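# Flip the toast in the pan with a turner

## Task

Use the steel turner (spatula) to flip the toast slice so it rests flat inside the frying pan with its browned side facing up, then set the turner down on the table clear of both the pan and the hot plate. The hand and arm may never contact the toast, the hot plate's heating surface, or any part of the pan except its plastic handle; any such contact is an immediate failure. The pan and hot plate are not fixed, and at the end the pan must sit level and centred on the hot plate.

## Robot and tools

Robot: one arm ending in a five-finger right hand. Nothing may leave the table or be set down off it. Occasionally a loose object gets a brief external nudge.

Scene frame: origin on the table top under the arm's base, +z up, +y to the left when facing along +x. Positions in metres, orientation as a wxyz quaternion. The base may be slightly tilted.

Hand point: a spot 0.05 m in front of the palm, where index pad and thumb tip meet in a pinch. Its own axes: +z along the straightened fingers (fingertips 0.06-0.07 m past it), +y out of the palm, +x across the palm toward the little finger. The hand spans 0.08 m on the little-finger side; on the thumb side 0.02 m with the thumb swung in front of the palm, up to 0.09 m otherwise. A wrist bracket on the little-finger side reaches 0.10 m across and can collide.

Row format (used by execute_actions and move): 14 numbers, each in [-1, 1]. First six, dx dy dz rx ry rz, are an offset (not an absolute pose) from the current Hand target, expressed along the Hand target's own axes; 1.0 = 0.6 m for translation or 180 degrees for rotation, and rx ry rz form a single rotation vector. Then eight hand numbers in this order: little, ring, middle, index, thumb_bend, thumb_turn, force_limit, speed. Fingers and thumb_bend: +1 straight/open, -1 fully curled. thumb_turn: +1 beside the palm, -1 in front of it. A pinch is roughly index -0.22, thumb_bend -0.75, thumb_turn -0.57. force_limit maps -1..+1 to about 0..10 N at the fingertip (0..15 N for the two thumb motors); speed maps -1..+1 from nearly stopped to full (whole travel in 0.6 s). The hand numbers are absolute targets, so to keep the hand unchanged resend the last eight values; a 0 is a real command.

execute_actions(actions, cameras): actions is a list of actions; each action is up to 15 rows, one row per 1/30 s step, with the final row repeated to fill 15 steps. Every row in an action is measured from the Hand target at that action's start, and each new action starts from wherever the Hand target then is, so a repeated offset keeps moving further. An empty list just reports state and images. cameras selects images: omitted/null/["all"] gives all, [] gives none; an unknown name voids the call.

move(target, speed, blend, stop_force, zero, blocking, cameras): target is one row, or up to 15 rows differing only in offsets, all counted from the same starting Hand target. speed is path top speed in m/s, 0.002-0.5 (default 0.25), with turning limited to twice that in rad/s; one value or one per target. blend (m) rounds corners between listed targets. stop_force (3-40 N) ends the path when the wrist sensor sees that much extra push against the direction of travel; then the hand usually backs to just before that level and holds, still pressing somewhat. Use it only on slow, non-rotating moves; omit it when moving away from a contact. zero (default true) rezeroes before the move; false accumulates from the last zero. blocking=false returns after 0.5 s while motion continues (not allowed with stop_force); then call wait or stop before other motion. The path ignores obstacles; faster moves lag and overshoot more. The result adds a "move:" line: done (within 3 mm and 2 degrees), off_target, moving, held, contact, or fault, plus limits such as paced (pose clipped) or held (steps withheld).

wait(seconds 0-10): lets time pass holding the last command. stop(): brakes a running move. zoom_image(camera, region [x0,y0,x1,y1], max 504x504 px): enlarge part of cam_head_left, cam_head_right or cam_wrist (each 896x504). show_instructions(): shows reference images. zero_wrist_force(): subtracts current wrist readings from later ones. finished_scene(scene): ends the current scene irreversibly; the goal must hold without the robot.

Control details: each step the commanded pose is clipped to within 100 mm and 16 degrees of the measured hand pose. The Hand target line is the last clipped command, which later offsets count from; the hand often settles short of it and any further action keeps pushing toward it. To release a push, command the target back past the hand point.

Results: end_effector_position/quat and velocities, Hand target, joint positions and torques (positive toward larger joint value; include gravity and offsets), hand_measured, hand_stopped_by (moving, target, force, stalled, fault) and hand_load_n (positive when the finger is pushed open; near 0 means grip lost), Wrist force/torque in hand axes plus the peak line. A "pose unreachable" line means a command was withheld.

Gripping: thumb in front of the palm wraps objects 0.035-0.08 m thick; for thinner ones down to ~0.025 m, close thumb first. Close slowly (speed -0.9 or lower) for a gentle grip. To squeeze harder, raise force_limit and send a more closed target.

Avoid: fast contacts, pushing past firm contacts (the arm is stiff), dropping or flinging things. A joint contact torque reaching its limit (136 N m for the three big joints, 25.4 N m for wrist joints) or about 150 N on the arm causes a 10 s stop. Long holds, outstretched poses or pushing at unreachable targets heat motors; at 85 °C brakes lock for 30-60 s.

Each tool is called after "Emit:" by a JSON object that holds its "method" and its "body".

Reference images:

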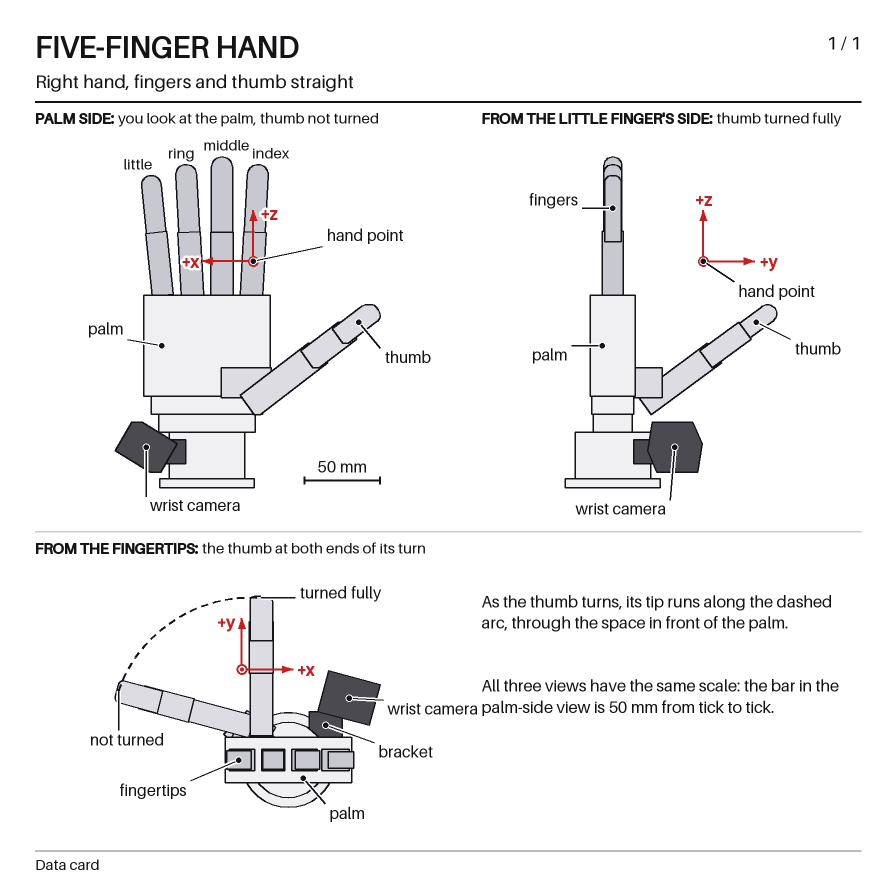

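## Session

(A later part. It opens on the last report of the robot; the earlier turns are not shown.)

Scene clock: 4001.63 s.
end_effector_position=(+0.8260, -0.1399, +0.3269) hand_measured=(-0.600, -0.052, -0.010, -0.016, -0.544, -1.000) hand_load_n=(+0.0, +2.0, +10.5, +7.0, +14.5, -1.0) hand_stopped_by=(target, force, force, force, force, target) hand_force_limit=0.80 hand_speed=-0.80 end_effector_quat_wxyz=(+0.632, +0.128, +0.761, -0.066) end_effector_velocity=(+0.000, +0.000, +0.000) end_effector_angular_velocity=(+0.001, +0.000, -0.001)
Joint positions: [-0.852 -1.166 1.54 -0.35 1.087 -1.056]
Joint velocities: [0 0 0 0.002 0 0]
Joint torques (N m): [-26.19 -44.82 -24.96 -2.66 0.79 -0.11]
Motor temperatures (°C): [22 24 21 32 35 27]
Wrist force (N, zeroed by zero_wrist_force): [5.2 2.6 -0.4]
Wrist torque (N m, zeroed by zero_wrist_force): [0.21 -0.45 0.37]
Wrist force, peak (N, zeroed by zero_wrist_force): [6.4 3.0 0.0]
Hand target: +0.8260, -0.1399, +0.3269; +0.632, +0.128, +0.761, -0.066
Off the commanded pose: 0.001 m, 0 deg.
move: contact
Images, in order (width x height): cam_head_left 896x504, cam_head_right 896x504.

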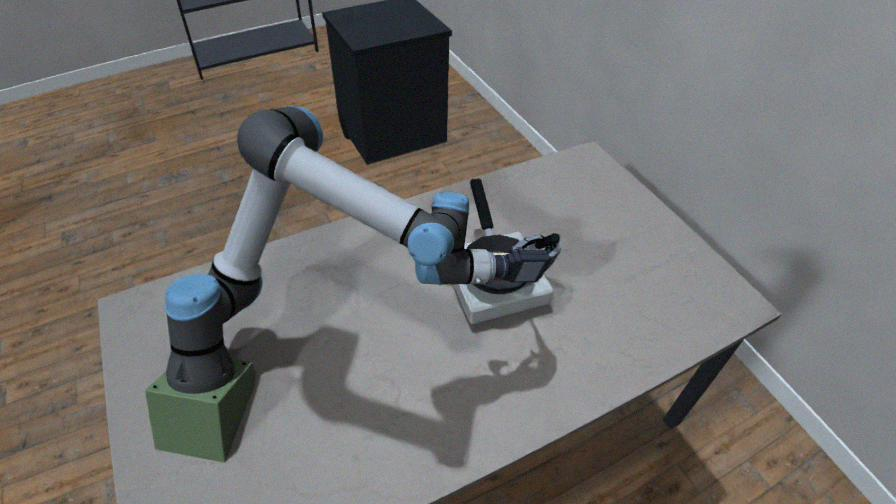

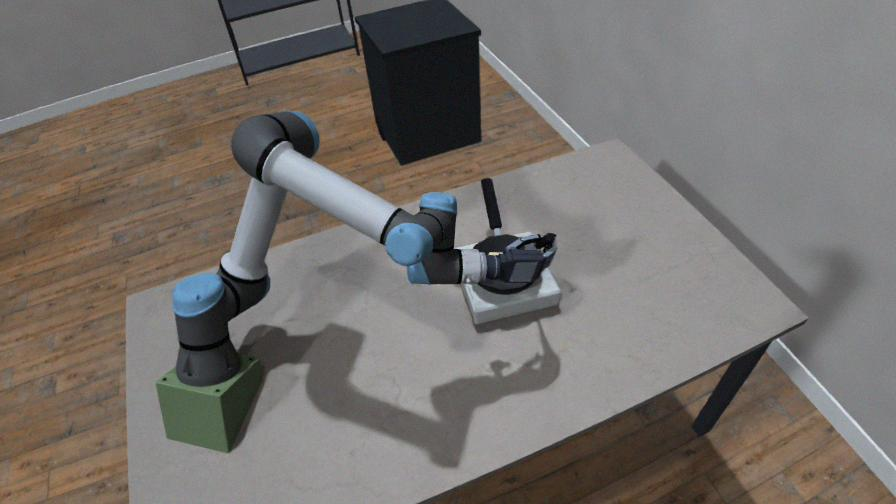

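Emit:
{"method": "execute_actions", "body": {"actions": []}}

Scene clock: 4014.83 s.
end_effector_position=(+0.8260, -0.1399, +0.3269) hand_measured=(-0.600, -0.052, -0.010, -0.016, -0.544, -1.000) hand_load_n=(+0.0, +2.0, +10.5, +7.0, +14.5, -1.0) hand_stopped_by=(target, force, force, force, force, target) hand_force_limit=0.80 hand_speed=-0.80 end_effector_quat_wxyz=(+0.632, +0.128, +0.761, -0.066) end_effector_velocity=(+0.000, +0.000, +0.001) end_effector_angular_velocity=(+0.000, -0.001, +0.001)
Joint positions: [-0.852 -1.166 1.54 -0.35 1.087 -1.056]
Joint velocities: [0 0 -0.001 0 0 0]
Joint torques (N m): [-25.63 -45.46 -24.85 -2.85 2.16 -1.5]
Motor temperatures (°C): [22 24 21 32 35 27]
Wrist force (N, zeroed by zero_wrist_force): [5.3 2.6 -0.4]
Wrist torque (N m, zeroed by zero_wrist_force): [0.21 -0.45 0.38]
Wrist force, peak (N, zeroed by zero_wrist_force): [5.5 2.5 -0.4]
Hand target: +0.8260, -0.1399, +0.3269; +0.632, +0.128, +0.761, -0.066
Off the commanded pose: 0.001 m, 0 deg.
camera_calibration:
cam_wrist: T_world_to_cam=[[0.208532, 0.95184, -0.224754, 0.0282529], [-0.334466, 0.285356, 0.898167, 0.0229206], [0.919047, -0.112124, 0.377864, -0.784809], [0, 0, 0, 1]] pos_world=[0.72305, -0.121428, 0.282315]

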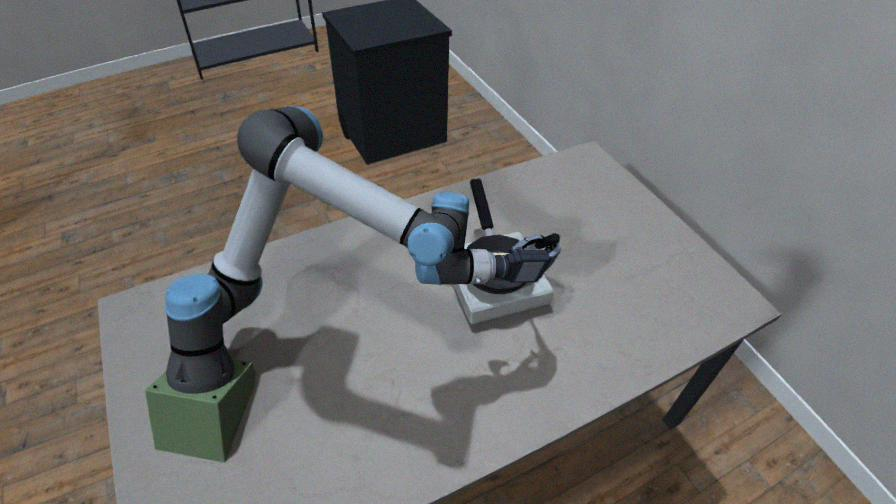

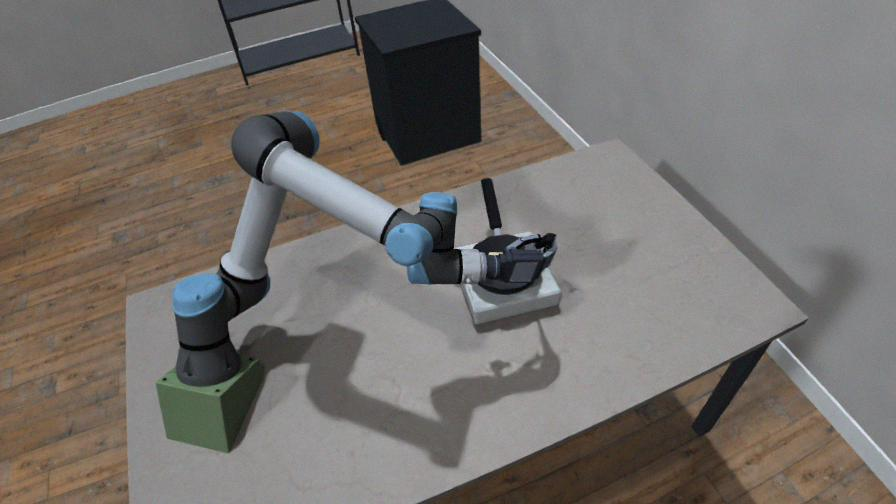

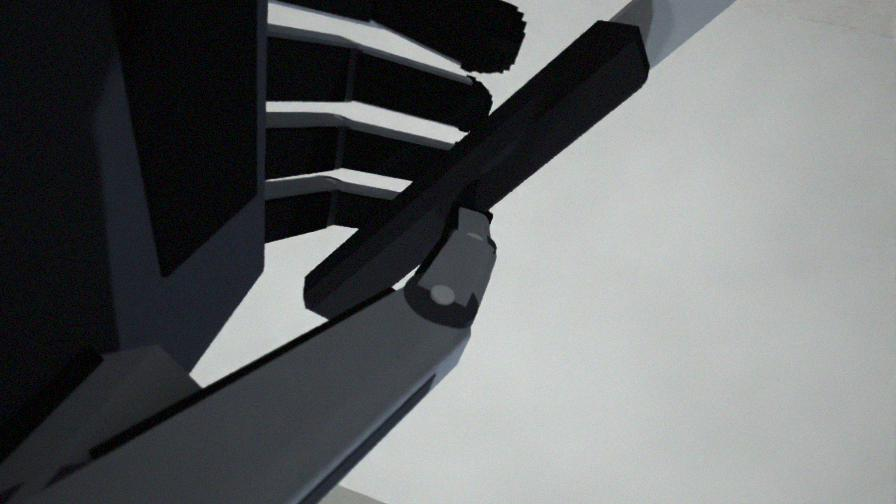

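Emit:
{"method": "move", "body": {"target": [0.0084,0.0151,-0.0646,0,0,0,-0.6,-0.6,-0.6,-0.6,-1,-1,0.8,-0.8], "speed": 0.03, "stop_force": 4, "cameras": ["cam_head_left","cam_head_right"]}}

Emit:
{"method": "zoom_image", "body": {"camera": "cam_head_left", "region": [430, 180, 570, 320]}}

Emit:
{"method": "zoom_image", "body": {"camera": "cam_head_right", "region": [430, 180, 570, 320]}}

Scene clock: 4022.27 s.
end_effector_position=(+0.7910, -0.1204, +0.3300) hand_measured=(-0.600, -0.052, -0.010, -0.016, -0.544, -1.000) hand_load_n=(+0.0, +4.0, +11.5, +5.5, +14.5, -2.0) hand_stopped_by=(target, force, force, force, force, target) hand_force_limit=0.80 hand_speed=-0.80 end_effector_quat_wxyz=(+0.632, +0.128, +0.761, -0.066) end_effector_velocity=(+0.000, +0.000, -0.001) end_effector_angular_velocity=(+0.000, +0.001, +0.000)
Joint positions: [-0.871 -1.257 1.665 -0.385 1.069 -1.057]
Joint velocities: [0 0 0.001 0 0 -0.001]
Joint torques (N m): [-9.59 -17.26 -25.7 1.08 2.55 -0.92]
Motor temperatures (°C): [22 24 21 32 35 27]
Wrist force (N, zeroed by zero_wrist_force): [5.8 2.3 -0.2]
Wrist torque (N m, zeroed by zero_wrist_force): [0.28 -0.52 0.21]
Wrist force, peak (N, zeroed by zero_wrist_force): [6.2 2.3 -0.1]
Hand target: +0.7910, -0.1204, +0.3300; +0.632, +0.128, +0.761, -0.066
Off the commanded pose: 0.000 m, 0 deg.
move: done
Images, in order (width x height): cam_head_left 896x504, cam_head_right 896x504.

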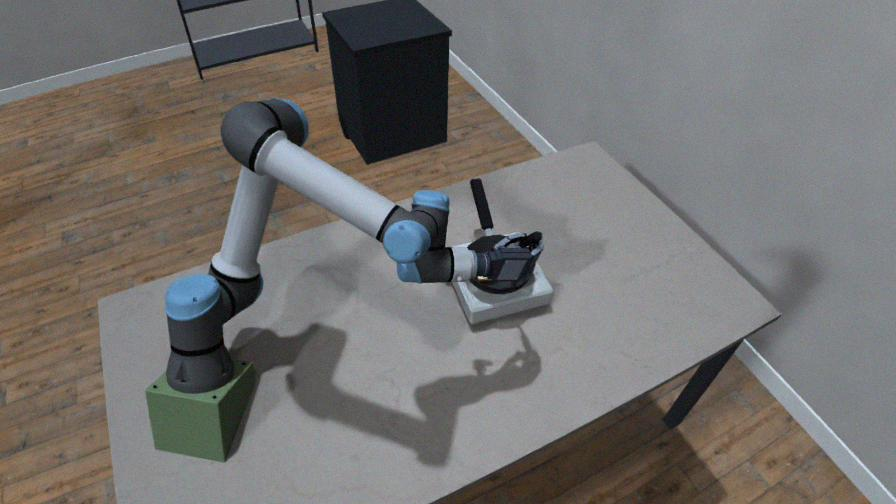

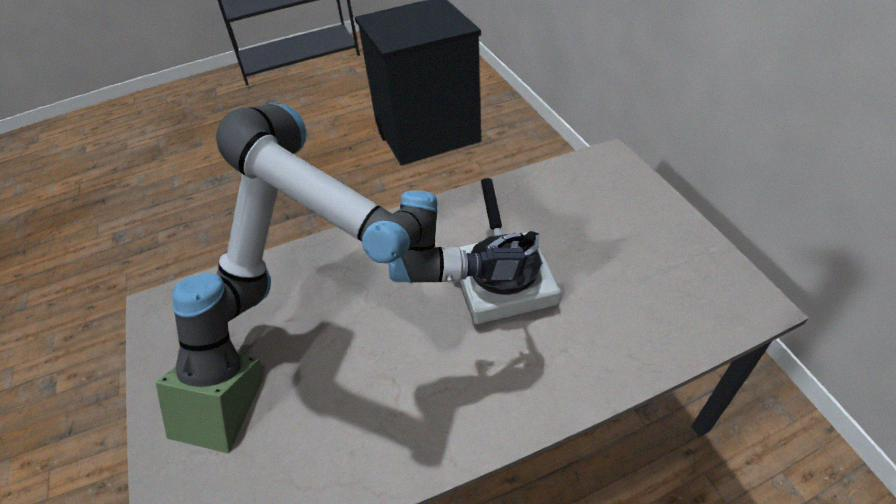

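Scaled by 3.600.

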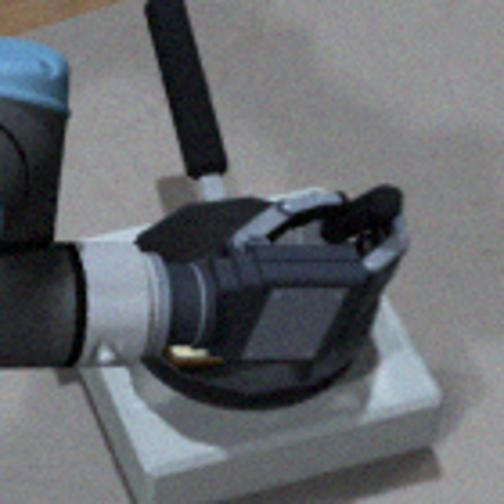

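Scaled by 3.600.

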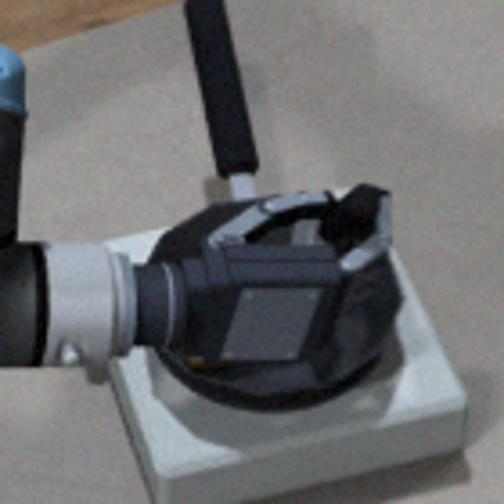

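Emit:
{"method": "move", "body": {"target": [[-0.163,0.010,-0.032,0,0,0,-0.6,-0.6,-0.6,-0.6,-1,-1,0.8,-0.8],[-0.185,-0.182,0.020,0,0,0,-0.6,-0.6,-0.6,-0.6,-1,-1,0.8,-0.8]], "speed": 0.12, "cameras": ["cam_head_left","cam_head_right"]}}

Emit:
{"method": "zoom_image", "body": {"camera": "cam_head_left", "region": [450, 200, 570, 300]}}

Emit:
{"method": "zoom_image", "body": {"camera": "cam_head_right", "region": [450, 200, 570, 300]}}

Scene clock: 4031.10 s.
end_effector_position=(+0.7905, -0.2406, +0.4296) hand_measured=(-0.600, -0.052, -0.010, -0.016, -0.544, -1.000) hand_load_n=(+0.0, +3.5, +11.5, +6.5, +14.5, -1.5) hand_stopped_by=(target, force, force, force, force, target) hand_force_limit=0.80 hand_speed=-0.80 end_effector_quat_wxyz=(+0.632, +0.128, +0.761, -0.066) end_effector_velocity=(+0.000, +0.000, -0.001) end_effector_angular_velocity=(+0.001, +0.001, +0.001)
Joint positions: [-1.092 -1.135 1.383 -0.219 0.847 -1.064]
Joint velocities: [0.001 0 0 0 -0.001 0.001]
Joint torques (N m): [-18.04 -33.71 -20.95 0.97 1.9 -1.31]
Motor temperatures (°C): [22 24 21 32 35 27]
Wrist force (N, zeroed by zero_wrist_force): [5.8 2.4 -0.6]
Wrist torque (N m, zeroed by zero_wrist_force): [0.31 -0.51 0.18]
Wrist force, peak (N, zeroed by zero_wrist_force): [7.4 2.0 0.1]
Hand target: +0.7905, -0.2406, +0.4296; +0.632, +0.128, +0.761, -0.066
Off the commanded pose: 0.000 m, 0 deg.
move: done
Images, in order (width x height): cam_head_left 896x504, cam_head_right 896x504.

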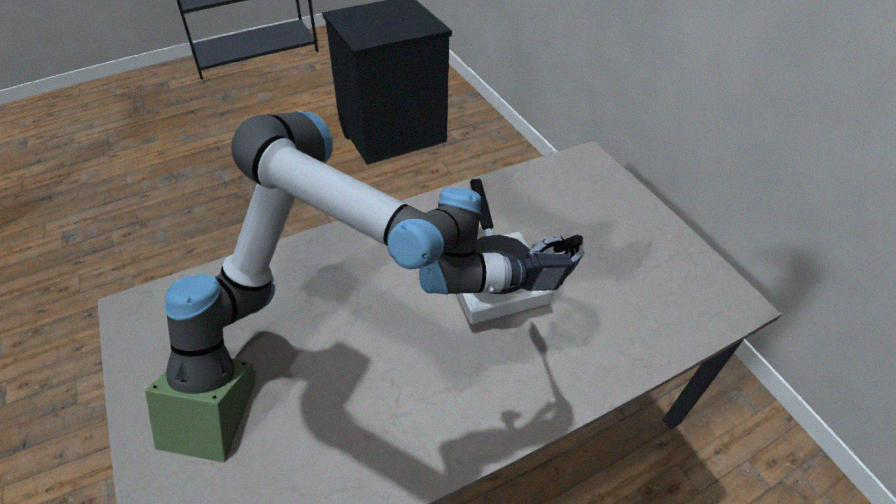

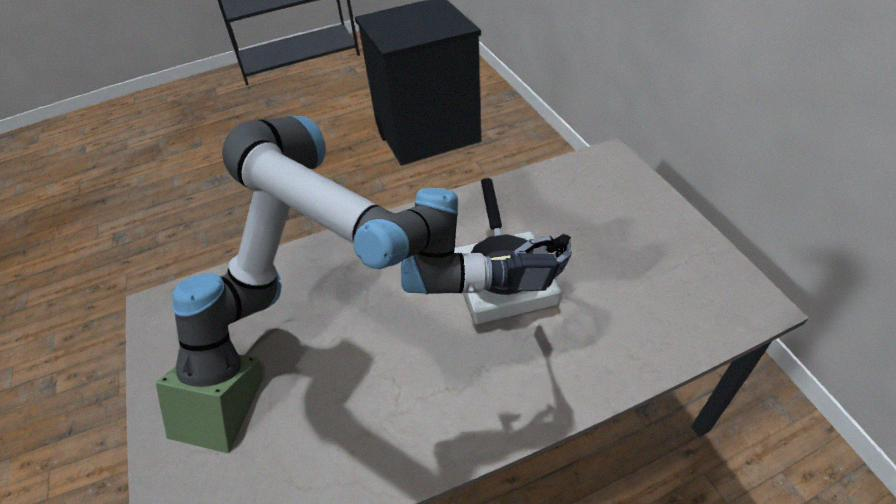

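Scaled by 4.200.

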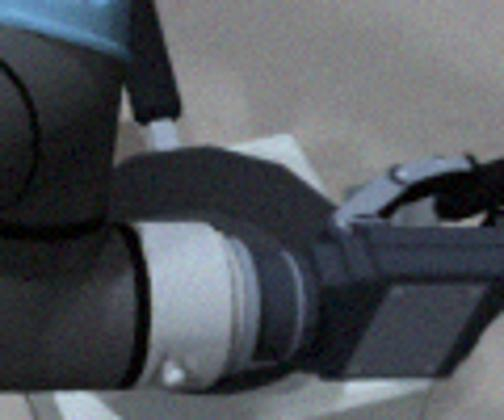

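Scaled by 4.200.

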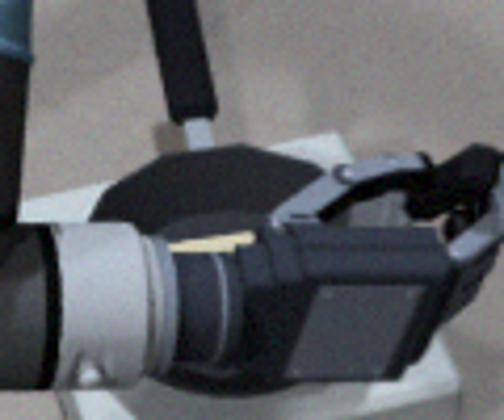

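Emit:
{"method": "move", "body": {"target": [-0.30,-0.09,-0.02,0,0,0,-0.6,-0.6,-0.6,-0.6,-1,-1,0.8,-0.8], "speed": 0.2, "cameras": ["cam_head_left","cam_head_right"]}}

Emit:
{"method": "zoom_image", "body": {"camera": "cam_head_left", "region": [450, 200, 570, 300]}}

Emit:
{"method": "zoom_image", "body": {"camera": "cam_head_right", "region": [450, 200, 570, 300]}}

Scene clock: 4034.83 s.
end_effector_position=(+0.7942, -0.3090, +0.6048) hand_measured=(-0.600, -0.052, -0.010, -0.016, -0.544, -1.000) hand_load_n=(+0.0, +3.5, +11.5, +6.0, +15.0, -2.0) hand_stopped_by=(target, force, force, force, force, target) hand_force_limit=0.80 hand_speed=-0.80 end_effector_quat_wxyz=(+0.632, +0.128, +0.761, -0.066) end_effector_velocity=(+0.001, +0.001, +0.002) end_effector_angular_velocity=(-0.002, -0.001, +0.002)
Joint positions: [-1.263 -0.959 0.779 0.214 0.676 -1.072]
Joint velocities: [0 0 -0.004 0.001 0 0]
Joint torques (N m): [-24.66 -40.85 -26.9 -1.14 2.09 2.45]
Motor temperatures (°C): [22 24 21 32 35 27]
Wrist force (N, zeroed by zero_wrist_force): [5.3 2.5 -0.6]
Wrist torque (N m, zeroed by zero_wrist_force): [0.32 -0.42 0.21]
Wrist force, peak (N, zeroed by zero_wrist_force): [7.8 3.4 -0.4]
Hand target: +0.7942, -0.3090, +0.6049; +0.632, +0.128, +0.761, -0.066
Off the commanded pose: 0.000 m, 0 deg.
move: done
Images, in order (width x height): cam_head_left 896x504, cam_head_right 896x504.

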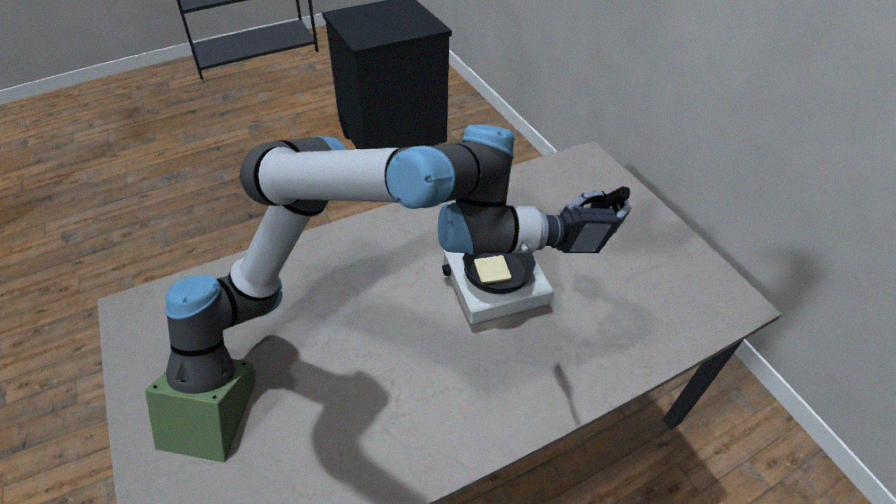

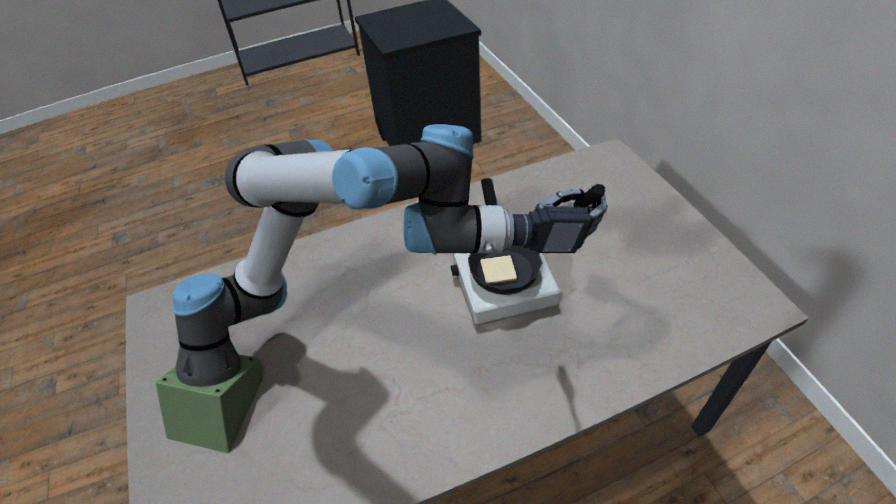

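Scaled by 4.200.

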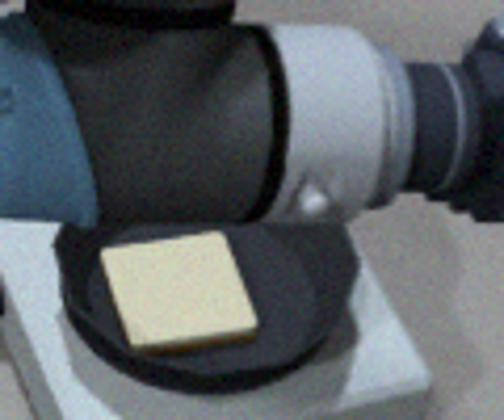

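Scaled by 4.200.

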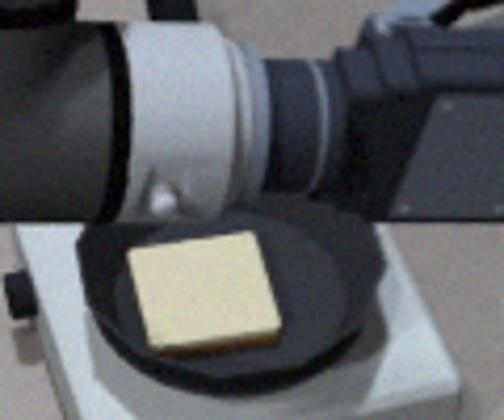

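Emit:
{"method": "move", "body": {"target": [0.3175,0.277,-0.0151,0,0,0,-0.6,-0.6,-0.6,-0.6,-1,-1,0.8,-0.8], "speed": 0.15, "cameras": []}}

Emit:
{"method": "move", "body": {"target": [0.1615,-0.0083,0.0311,0,0,0,-0.6,-0.6,-0.6,-0.6,-1,-1,0.8,-0.8], "speed": 0.06, "stop_force": 5, "cameras": []}}

Emit:
{"method": "move", "body": {"target": [0.02,0.022,-0.0953,0,0,0,-0.6,-0.6,-0.6,-0.6,-1,-1,0.8,-0.8], "speed": 0.03, "stop_force": 4, "cameras": ["cam_head_left","cam_head_right"]}}

Emit:
{"method": "zoom_image", "body": {"camera": "cam_head_left", "region": [430, 200, 570, 300]}}

Emit:
{"method": "zoom_image", "body": {"camera": "cam_head_right", "region": [430, 200, 570, 300]}}

Scene clock: 4042.50 s.
end_effector_position=(+0.8001, -0.1263, +0.4305) hand_measured=(-0.600, -0.052, -0.010, -0.016, -0.544, -1.000) hand_load_n=(+0.0, +3.5, +11.5, +6.0, +15.0, -2.0) hand_stopped_by=(target, force, force, force, force, target) hand_force_limit=0.80 hand_speed=-0.80 end_effector_quat_wxyz=(+0.632, +0.128, +0.761, -0.066) end_effector_velocity=(+0.000, +0.000, -0.001) end_effector_angular_velocity=(-0.003, +0.001, +0.001)
Joint positions: [-0.961 -1.303 1.489 -0.161 0.978 -1.059]
Joint velocities: [0 0 0.001 -0.001 0 -0.003]
Joint torques (N m): [-10.75 -15.16 -13.79 0.62 1.55 1.27]
Motor temperatures (°C): [22 24 21 32 35 27]
Wrist force (N, zeroed by zero_wrist_force): [5.7 2.5 -0.6]
Wrist torque (N m, zeroed by zero_wrist_force): [0.29 -0.47 0.26]
Wrist force, peak (N, zeroed by zero_wrist_force): [6.9 3.5 -0.7]
Hand target: +0.8001, -0.1263, +0.4303; +0.632, +0.128, +0.761, -0.066
Off the commanded pose: 0.000 m, 0 deg.
move: done
No camera images: "cameras" was empty.

Scene clock: 4045.23 s.
end_effector_position=(+0.8002, -0.1253, +0.3315) hand_measured=(-0.600, -0.052, -0.010, -0.016, -0.544, -1.000) hand_load_n=(+0.0, +3.5, +11.0, +6.5, +14.5, -2.0) hand_stopped_by=(target, force, force, force, force, target) hand_force_limit=0.80 hand_speed=-0.80 end_effector_quat_wxyz=(+0.632, +0.128, +0.761, -0.066) end_effector_velocity=(+0.000, +0.000, -0.001) end_effector_angular_velocity=(+0.000, +0.001, -0.001)
Joint positions: [-0.867 -1.235 1.631 -0.371 1.072 -1.056]
Joint velocities: [0 0 0.001 0.001 0.001 -0.001]
Joint torques (N m): [-24.49 -41.45 -25.89 -0.16 -0.31 0.79]
Motor temperatures (°C): [22 24 21 32 35 27]
Wrist force (N, zeroed by zero_wrist_force): [6.1 2.3 -0.1]
Wrist torque (N m, zeroed by zero_wrist_force): [0.25 -0.54 0.23]
Wrist force, peak (N, zeroed by zero_wrist_force): [6.6 2.5 -0.3]
Hand target: +0.8002, -0.1253, +0.3315; +0.632, +0.128, +0.761, -0.066
Off the commanded pose: 0.000 m, 0 deg.
move: done
No camera images: "cameras" was empty.

Scene clock: 4048.30 s.
end_effector_position=(+0.7478, -0.0963, +0.3315) hand_measured=(-0.600, -0.052, -0.010, -0.016, -0.544, -1.000) hand_load_n=(+0.0, +3.5, +11.0, +6.0, +14.5, -2.0) hand_stopped_by=(target, force, force, force, force, target) hand_force_limit=0.80 hand_speed=-0.80 end_effector_quat_wxyz=(+0.632, +0.128, +0.761, -0.066) end_effector_velocity=(+0.000, -0.001, +0.000) end_effector_angular_velocity=(+0.001, +0.000, -0.001)
Joint positions: [-0.895 -1.368 1.812 -0.42 1.044 -1.057]
Joint velocities: [-0.001 0 -0.001 0.001 0 0.001]
Joint torques (N m): [-7.46 -11.97 -25.18 0.96 2.44 -0.94]
Motor temperatures (°C): [22 24 21 32 35 27]
Wrist force (N, zeroed by zero_wrist_force): [5.8 2.3 0.0]
Wrist torque (N m, zeroed by zero_wrist_force): [0.23 -0.57 0.24]
Wrist force, peak (N, zeroed by zero_wrist_force): [6.4 2.2 -0.1]
Hand target: +0.7478, -0.0963, +0.3315; +0.632, +0.128, +0.761, -0.066
Off the commanded pose: 0.000 m, 0 deg.
move: done
Images, in order (width x height): cam_head_left 896x504, cam_head_right 896x504.

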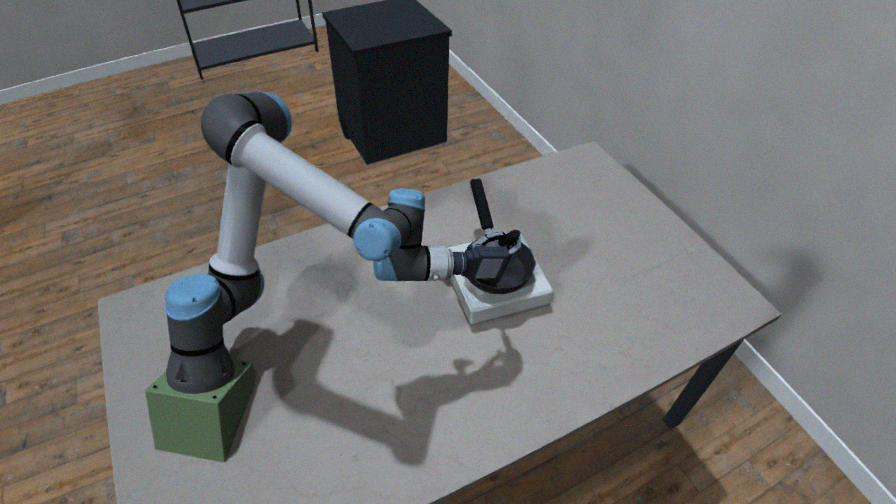

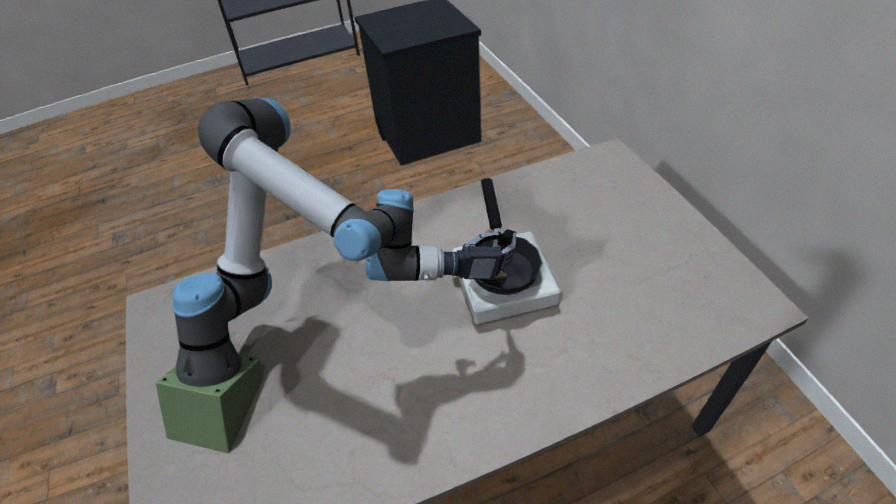

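Scaled by 3.600.

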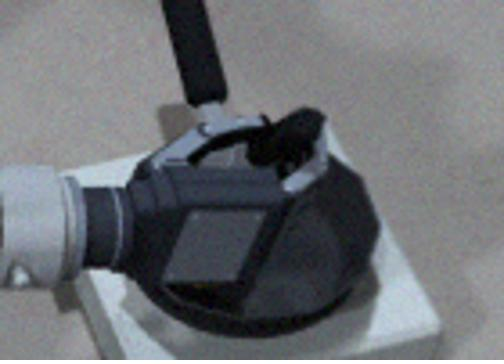

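Scaled by 3.600.

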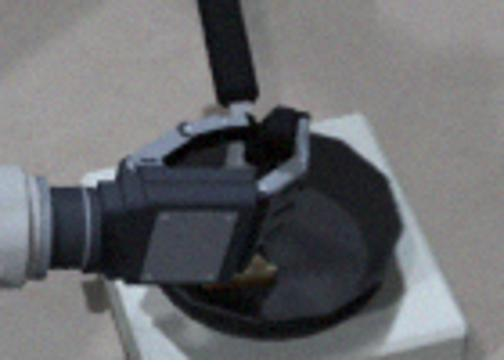

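Emit:
{"method": "move", "body": {"target": [0.005,0.0055,-0.0238,0,0,0,-0.6,-0.6,-0.6,-0.6,-1,-1,0.8,-0.8], "speed": 0.03, "stop_force": 4, "cameras": []}}

Emit:
{"method": "move", "body": {"target": [[-0.165,0.006,-0.03,0,0,0,-0.6,-0.6,-0.6,-0.6,-1,-1,0.8,-0.8],[-0.45,-0.25,0.1,0,0,0,-0.6,-0.6,-0.6,-0.6,-1,-1,0.8,-0.8]], "speed": [0.05,0.2], "cameras": ["cam_head_left","cam_head_right"]}}

Emit:
{"method": "zoom_image", "body": {"camera": "cam_head_left", "region": [450, 200, 570, 300]}}

Emit:
{"method": "zoom_image", "body": {"camera": "cam_head_right", "region": [450, 200, 570, 300]}}

Scene clock: 4056.10 s.
end_effector_position=(+0.7347, -0.0890, +0.3315) hand_measured=(-0.600, -0.052, -0.010, -0.016, -0.544, -1.000) hand_load_n=(+0.0, +3.5, +11.0, +6.0, +14.5, -2.0) hand_stopped_by=(target, force, force, force, force, target) hand_force_limit=0.80 hand_speed=-0.80 end_effector_quat_wxyz=(+0.632, +0.128, +0.761, -0.066) end_effector_velocity=(+0.000, +0.000, +0.001) end_effector_angular_velocity=(+0.000, +0.000, +0.000)
Joint positions: [-0.903 -1.402 1.855 -0.429 1.036 -1.058]
Joint velocities: [0 0 -0.001 0.001 0 0]
Joint torques (N m): [-6.89 -9.89 -25.51 0.93 2.56 -1.49]
Motor temperatures (°C): [22 24 21 32 34 27]
Wrist force (N, zeroed by zero_wrist_force): [5.8 2.5 -0.1]
Wrist torque (N m, zeroed by zero_wrist_force): [0.26 -0.53 0.27]
Wrist force, peak (N, zeroed by zero_wrist_force): [6.2 2.6 -0.1]
Hand target: +0.7347, -0.0890, +0.3315; +0.632, +0.128, +0.761, -0.066
Off the commanded pose: 0.000 m, 0 deg.
move: done
No camera images: "cameras" was empty.

Scene clock: 4059.83 s.
end_effector_position=(+0.7947, -0.2783, +0.5752) hand_measured=(-0.600, -0.052, -0.010, -0.016, -0.544, -1.000) hand_load_n=(+0.0, +3.5, +11.0, +6.5, +14.5, -2.0) hand_stopped_by=(target, force, force, force, force, target) hand_force_limit=0.80 hand_speed=-0.80 end_effector_quat_wxyz=(+0.632, +0.128, +0.761, -0.066) end_effector_velocity=(+0.000, +0.000, +0.002) end_effector_angular_velocity=(+0.001, -0.002, -0.001)
Joint positions: [-1.224 -1.048 0.957 0.124 0.715 -1.07]
Joint velocities: [-0.001 0 -0.003 0 0.001 0.003]
Joint torques (N m): [-20.33 -25.87 -26.98 -2.31 2.47 2.48]
Motor temperatures (°C): [22 24 21 32 34 27]
Wrist force (N, zeroed by zero_wrist_force): [5.1 2.8 -0.5]
Wrist torque (N m, zeroed by zero_wrist_force): [0.39 -0.46 0.19]
Wrist force, peak (N, zeroed by zero_wrist_force): [6.6 3.7 -1.0]
Hand target: +0.7947, -0.2784, +0.5752; +0.632, +0.128, +0.761, -0.066
Off the commanded pose: 0.000 m, 0 deg.
move: done
Images, in order (width x height): cam_head_left 896x504, cam_head_right 896x504.

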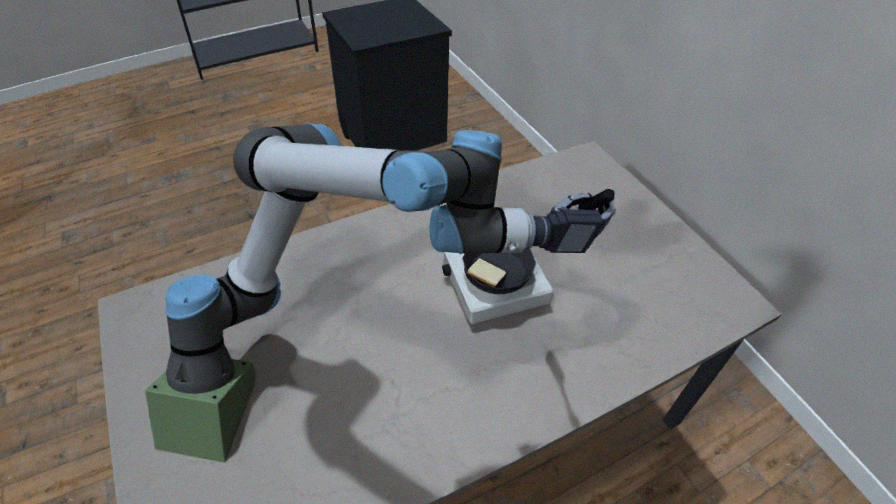

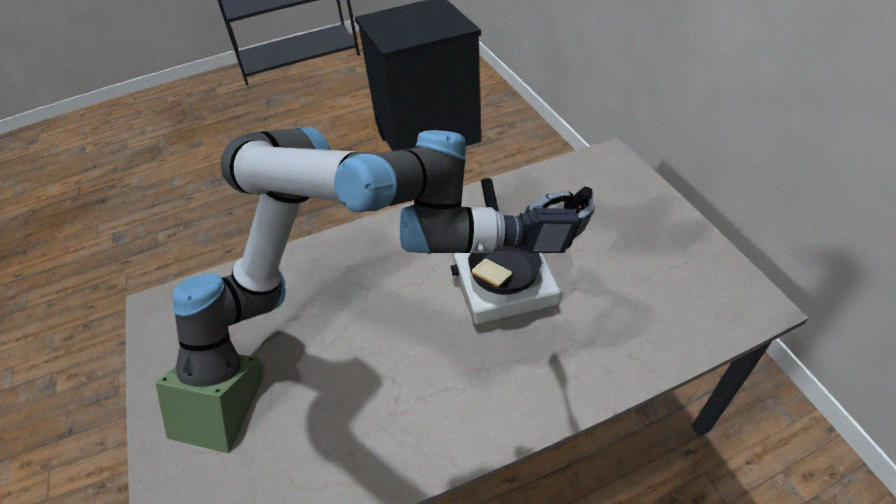

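Scaled by 4.200.

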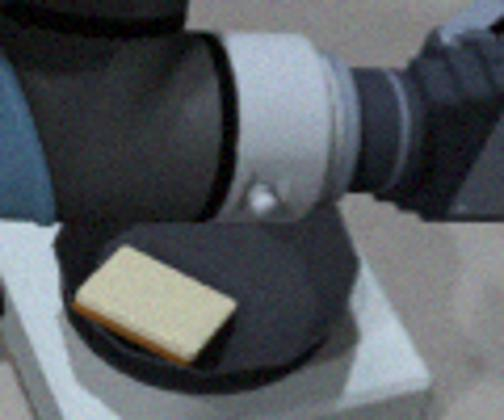

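Scaled by 4.200.

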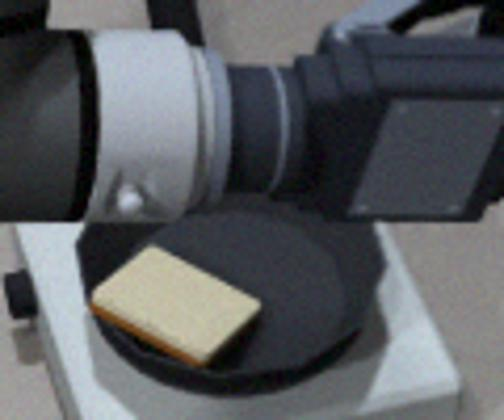

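Emit:
{"method": "zoom_image", "body": {"camera": "cam_head_left", "region": [460, 245, 540, 300]}}

Emit:
{"method": "zoom_image", "body": {"camera": "cam_head_right", "region": [460, 245, 540, 300]}}

Scaled by 6.300.

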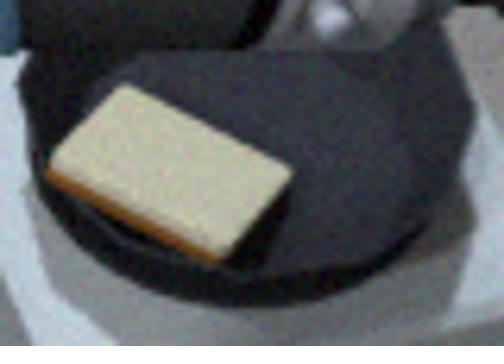

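Scaled by 6.300.

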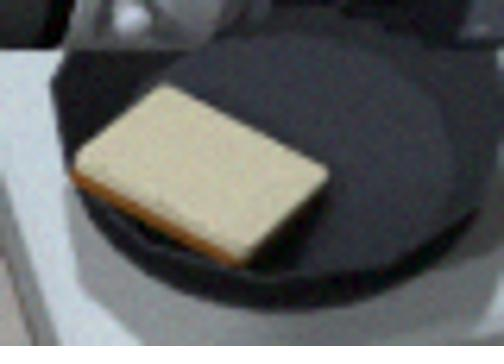

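Emit:
{"method": "move", "body": {"target": [0.2768,0.263,-0.1563,0,0,0,-0.6,-0.6,-0.6,-0.6,-1,-1,0.8,-0.8], "speed": 0.15, "cameras": []}}

Emit:
{"method": "move", "body": {"target": [0.1746,-0.0109,0.0341,0,0,0,-0.6,-0.6,-0.6,-0.6,-1,-1,0.8,-0.8], "speed": 0.04, "stop_force": 3, "cameras": ["cam_head_left","cam_head_right"]}}

Emit:
{"method": "zoom_image", "body": {"camera": "cam_head_left", "region": [450, 200, 570, 300]}}

Emit:
{"method": "zoom_image", "body": {"camera": "cam_head_right", "region": [450, 200, 570, 300]}}

Scene clock: 4143.50 s.
end_effector_position=(+0.7223, -0.0841, +0.4404) hand_measured=(-0.600, -0.052, -0.010, -0.016, -0.544, -1.000) hand_load_n=(+0.0, +3.5, +11.5, +6.0, +14.5, -2.0) hand_stopped_by=(target, force, force, force, force, target) hand_force_limit=0.80 hand_speed=-0.80 end_effector_quat_wxyz=(+0.632, +0.128, +0.761, -0.066) end_effector_velocity=(+0.000, +0.000, +0.000) end_effector_angular_velocity=(-0.001, +0.000, -0.001)
Joint positions: [-1.038 -1.518 1.731 -0.186 0.901 -1.062]
Joint velocities: [0 -0.001 0.001 0 0.001 -0.001]
Joint torques (N m): [-10.65 -14.79 -13.71 0.92 0.78 1.3]
Motor temperatures (°C): [22 24 21 32 34 27]
Wrist force (N, zeroed by zero_wrist_force): [5.3 2.4 -0.3]
Wrist torque (N m, zeroed by zero_wrist_force): [0.27 -0.40 0.24]
Wrist force, peak (N, zeroed by zero_wrist_force): [6.3 3.3 -1.0]
Hand target: +0.7222, -0.0841, +0.4402; +0.632, +0.128, +0.761, -0.066
Off the commanded pose: 0.000 m, 0 deg.
move: done
No camera images: "cameras" was empty.

Scene clock: 4147.23 s.
end_effector_position=(+0.7223, -0.0842, +0.3333) hand_measured=(-0.600, -0.052, -0.010, -0.016, -0.544, -1.000) hand_load_n=(+0.0, +3.5, +11.5, +6.5, +14.5, -2.0) hand_stopped_by=(target, force, force, force, force, target) hand_force_limit=0.80 hand_speed=-0.80 end_effector_quat_wxyz=(+0.632, +0.128, +0.761, -0.066) end_effector_velocity=(+0.000, +0.000, +0.000) end_effector_angular_velocity=(+0.000, +0.000, +0.001)
Joint positions: [-0.917 -1.433 1.892 -0.434 1.023 -1.058]
Joint velocities: [0 0 -0.001 0 0 0.001]
Joint torques (N m): [-20.2 -33.17 -25.62 0.86 -0.22 1.7]
Motor temperatures (°C): [22 24 21 32 34 27]
Wrist force (N, zeroed by zero_wrist_force): [5.6 2.4 -0.3]
Wrist torque (N m, zeroed by zero_wrist_force): [0.28 -0.51 0.22]
Wrist force, peak (N, zeroed by zero_wrist_force): [6.3 2.5 -0.2]
Hand target: +0.7223, -0.0842, +0.3333; +0.632, +0.128, +0.761, -0.066
Off the commanded pose: 0.000 m, 0 deg.
move: done
Images, in order (width x height): cam_head_left 896x504, cam_head_right 896x504.

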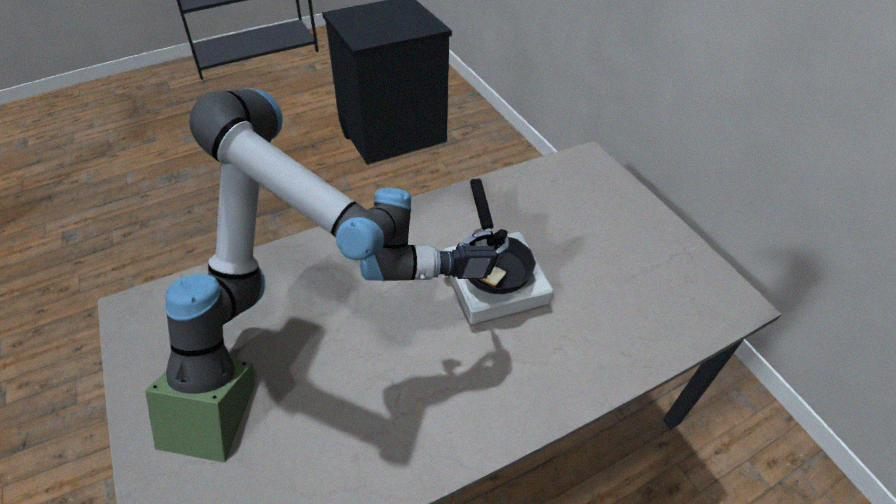

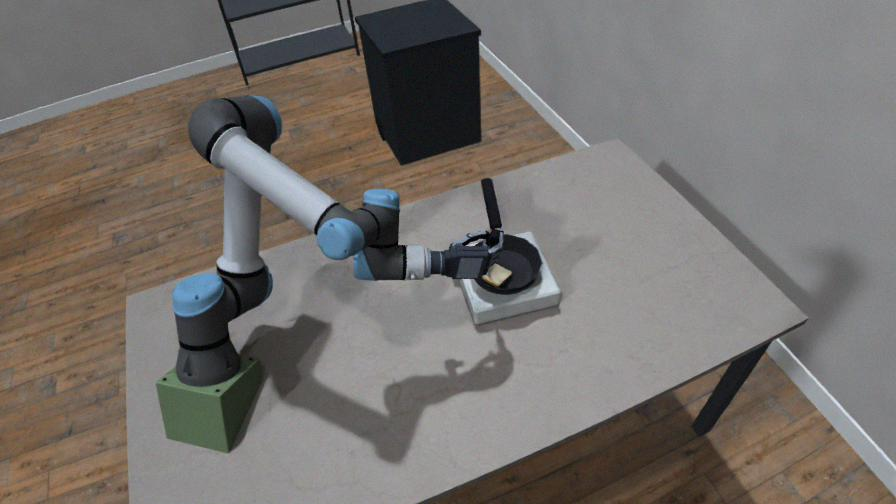

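Scaled by 4.200.

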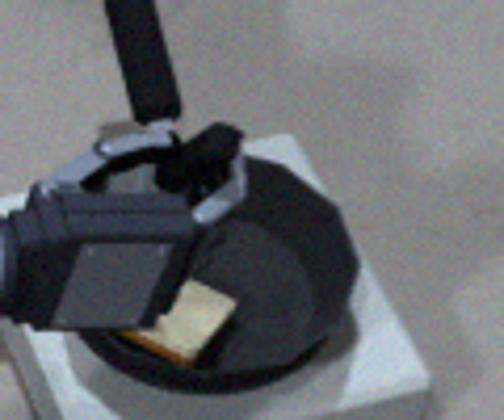

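Scaled by 4.200.

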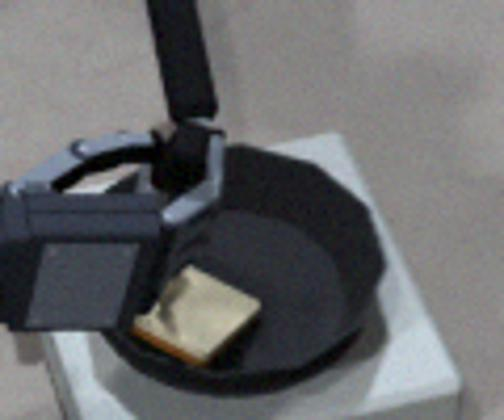

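Emit:
{"method": "move", "body": {"target": [-0.0144,-0.0416,0.0607,0,0,0,-0.6,-0.6,-0.6,-0.6,-1,-1,0.8,-0.8], "speed": 0.03, "stop_force": 4, "cameras": ["cam_head_left","cam_head_right"]}}

Emit:
{"method": "zoom_image", "body": {"camera": "cam_head_left", "region": [450, 200, 570, 300]}}

Emit:
{"method": "zoom_image", "body": {"camera": "cam_head_right", "region": [450, 200, 570, 300]}}

Scene clock: 4152.40 s.
end_effector_position=(+0.7512, -0.1187, +0.3333) hand_measured=(-0.600, -0.052, -0.010, -0.016, -0.544, -1.000) hand_load_n=(+0.0, +3.0, +11.0, +6.5, +14.5, -1.5) hand_stopped_by=(target, force, force, force, force, target) hand_force_limit=0.80 hand_speed=-0.80 end_effector_quat_wxyz=(+0.632, +0.128, +0.761, -0.066) end_effector_velocity=(+0.000, +0.000, -0.001) end_effector_angular_velocity=(+0.000, +0.001, +0.000)
Joint positions: [-0.924 -1.331 1.783 -0.428 1.015 -1.058]
Joint velocities: [0 0.001 0 0 -0.001 -0.001]
Joint torques (N m): [-8.23 -36.9 -13.77 -2.75 2.31 -1.83]
Motor temperatures (°C): [22 24 21 32 34 27]
Wrist force (N, zeroed by zero_wrist_force): [5.6 2.2 -0.2]
Wrist torque (N m, zeroed by zero_wrist_force): [0.23 -0.52 0.23]
Wrist force, peak (N, zeroed by zero_wrist_force): [6.0 2.7 -0.1]
Hand target: +0.7512, -0.1187, +0.3333; +0.632, +0.128, +0.761, -0.066
Off the commanded pose: 0.000 m, 0 deg.
move: done
Images, in order (width x height): cam_head_left 896x504, cam_head_right 896x504.

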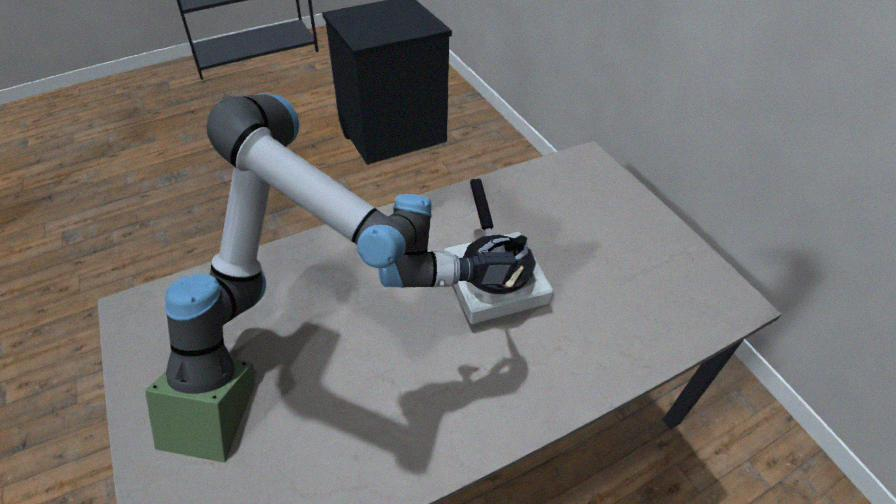

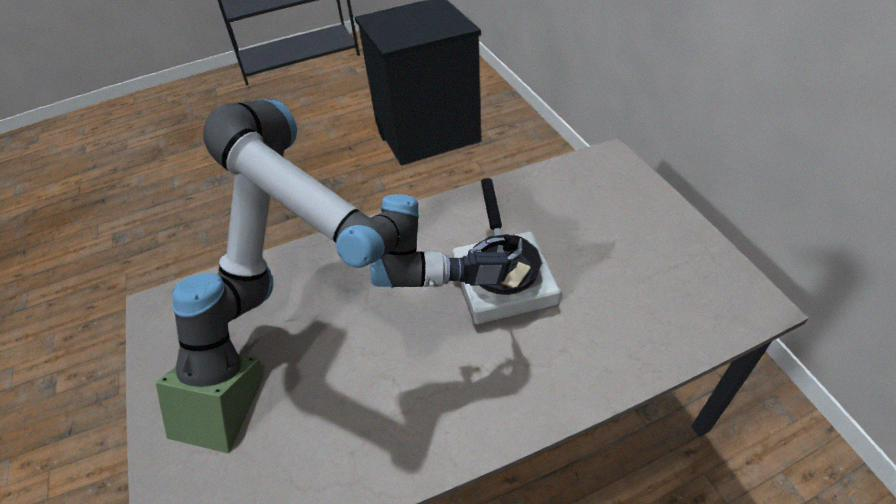

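Scaled by 4.200.

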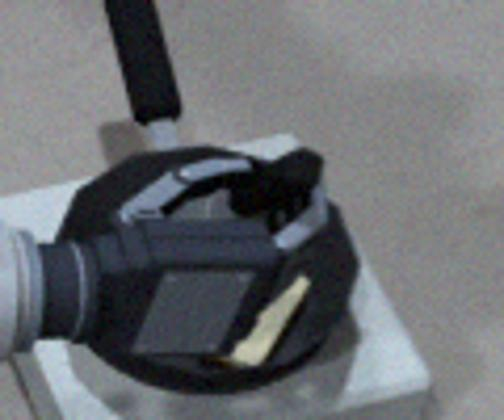

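Scaled by 4.200.

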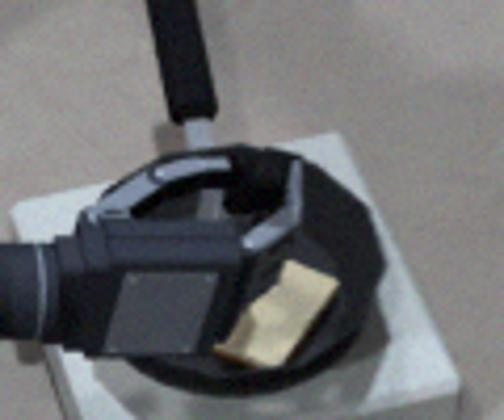

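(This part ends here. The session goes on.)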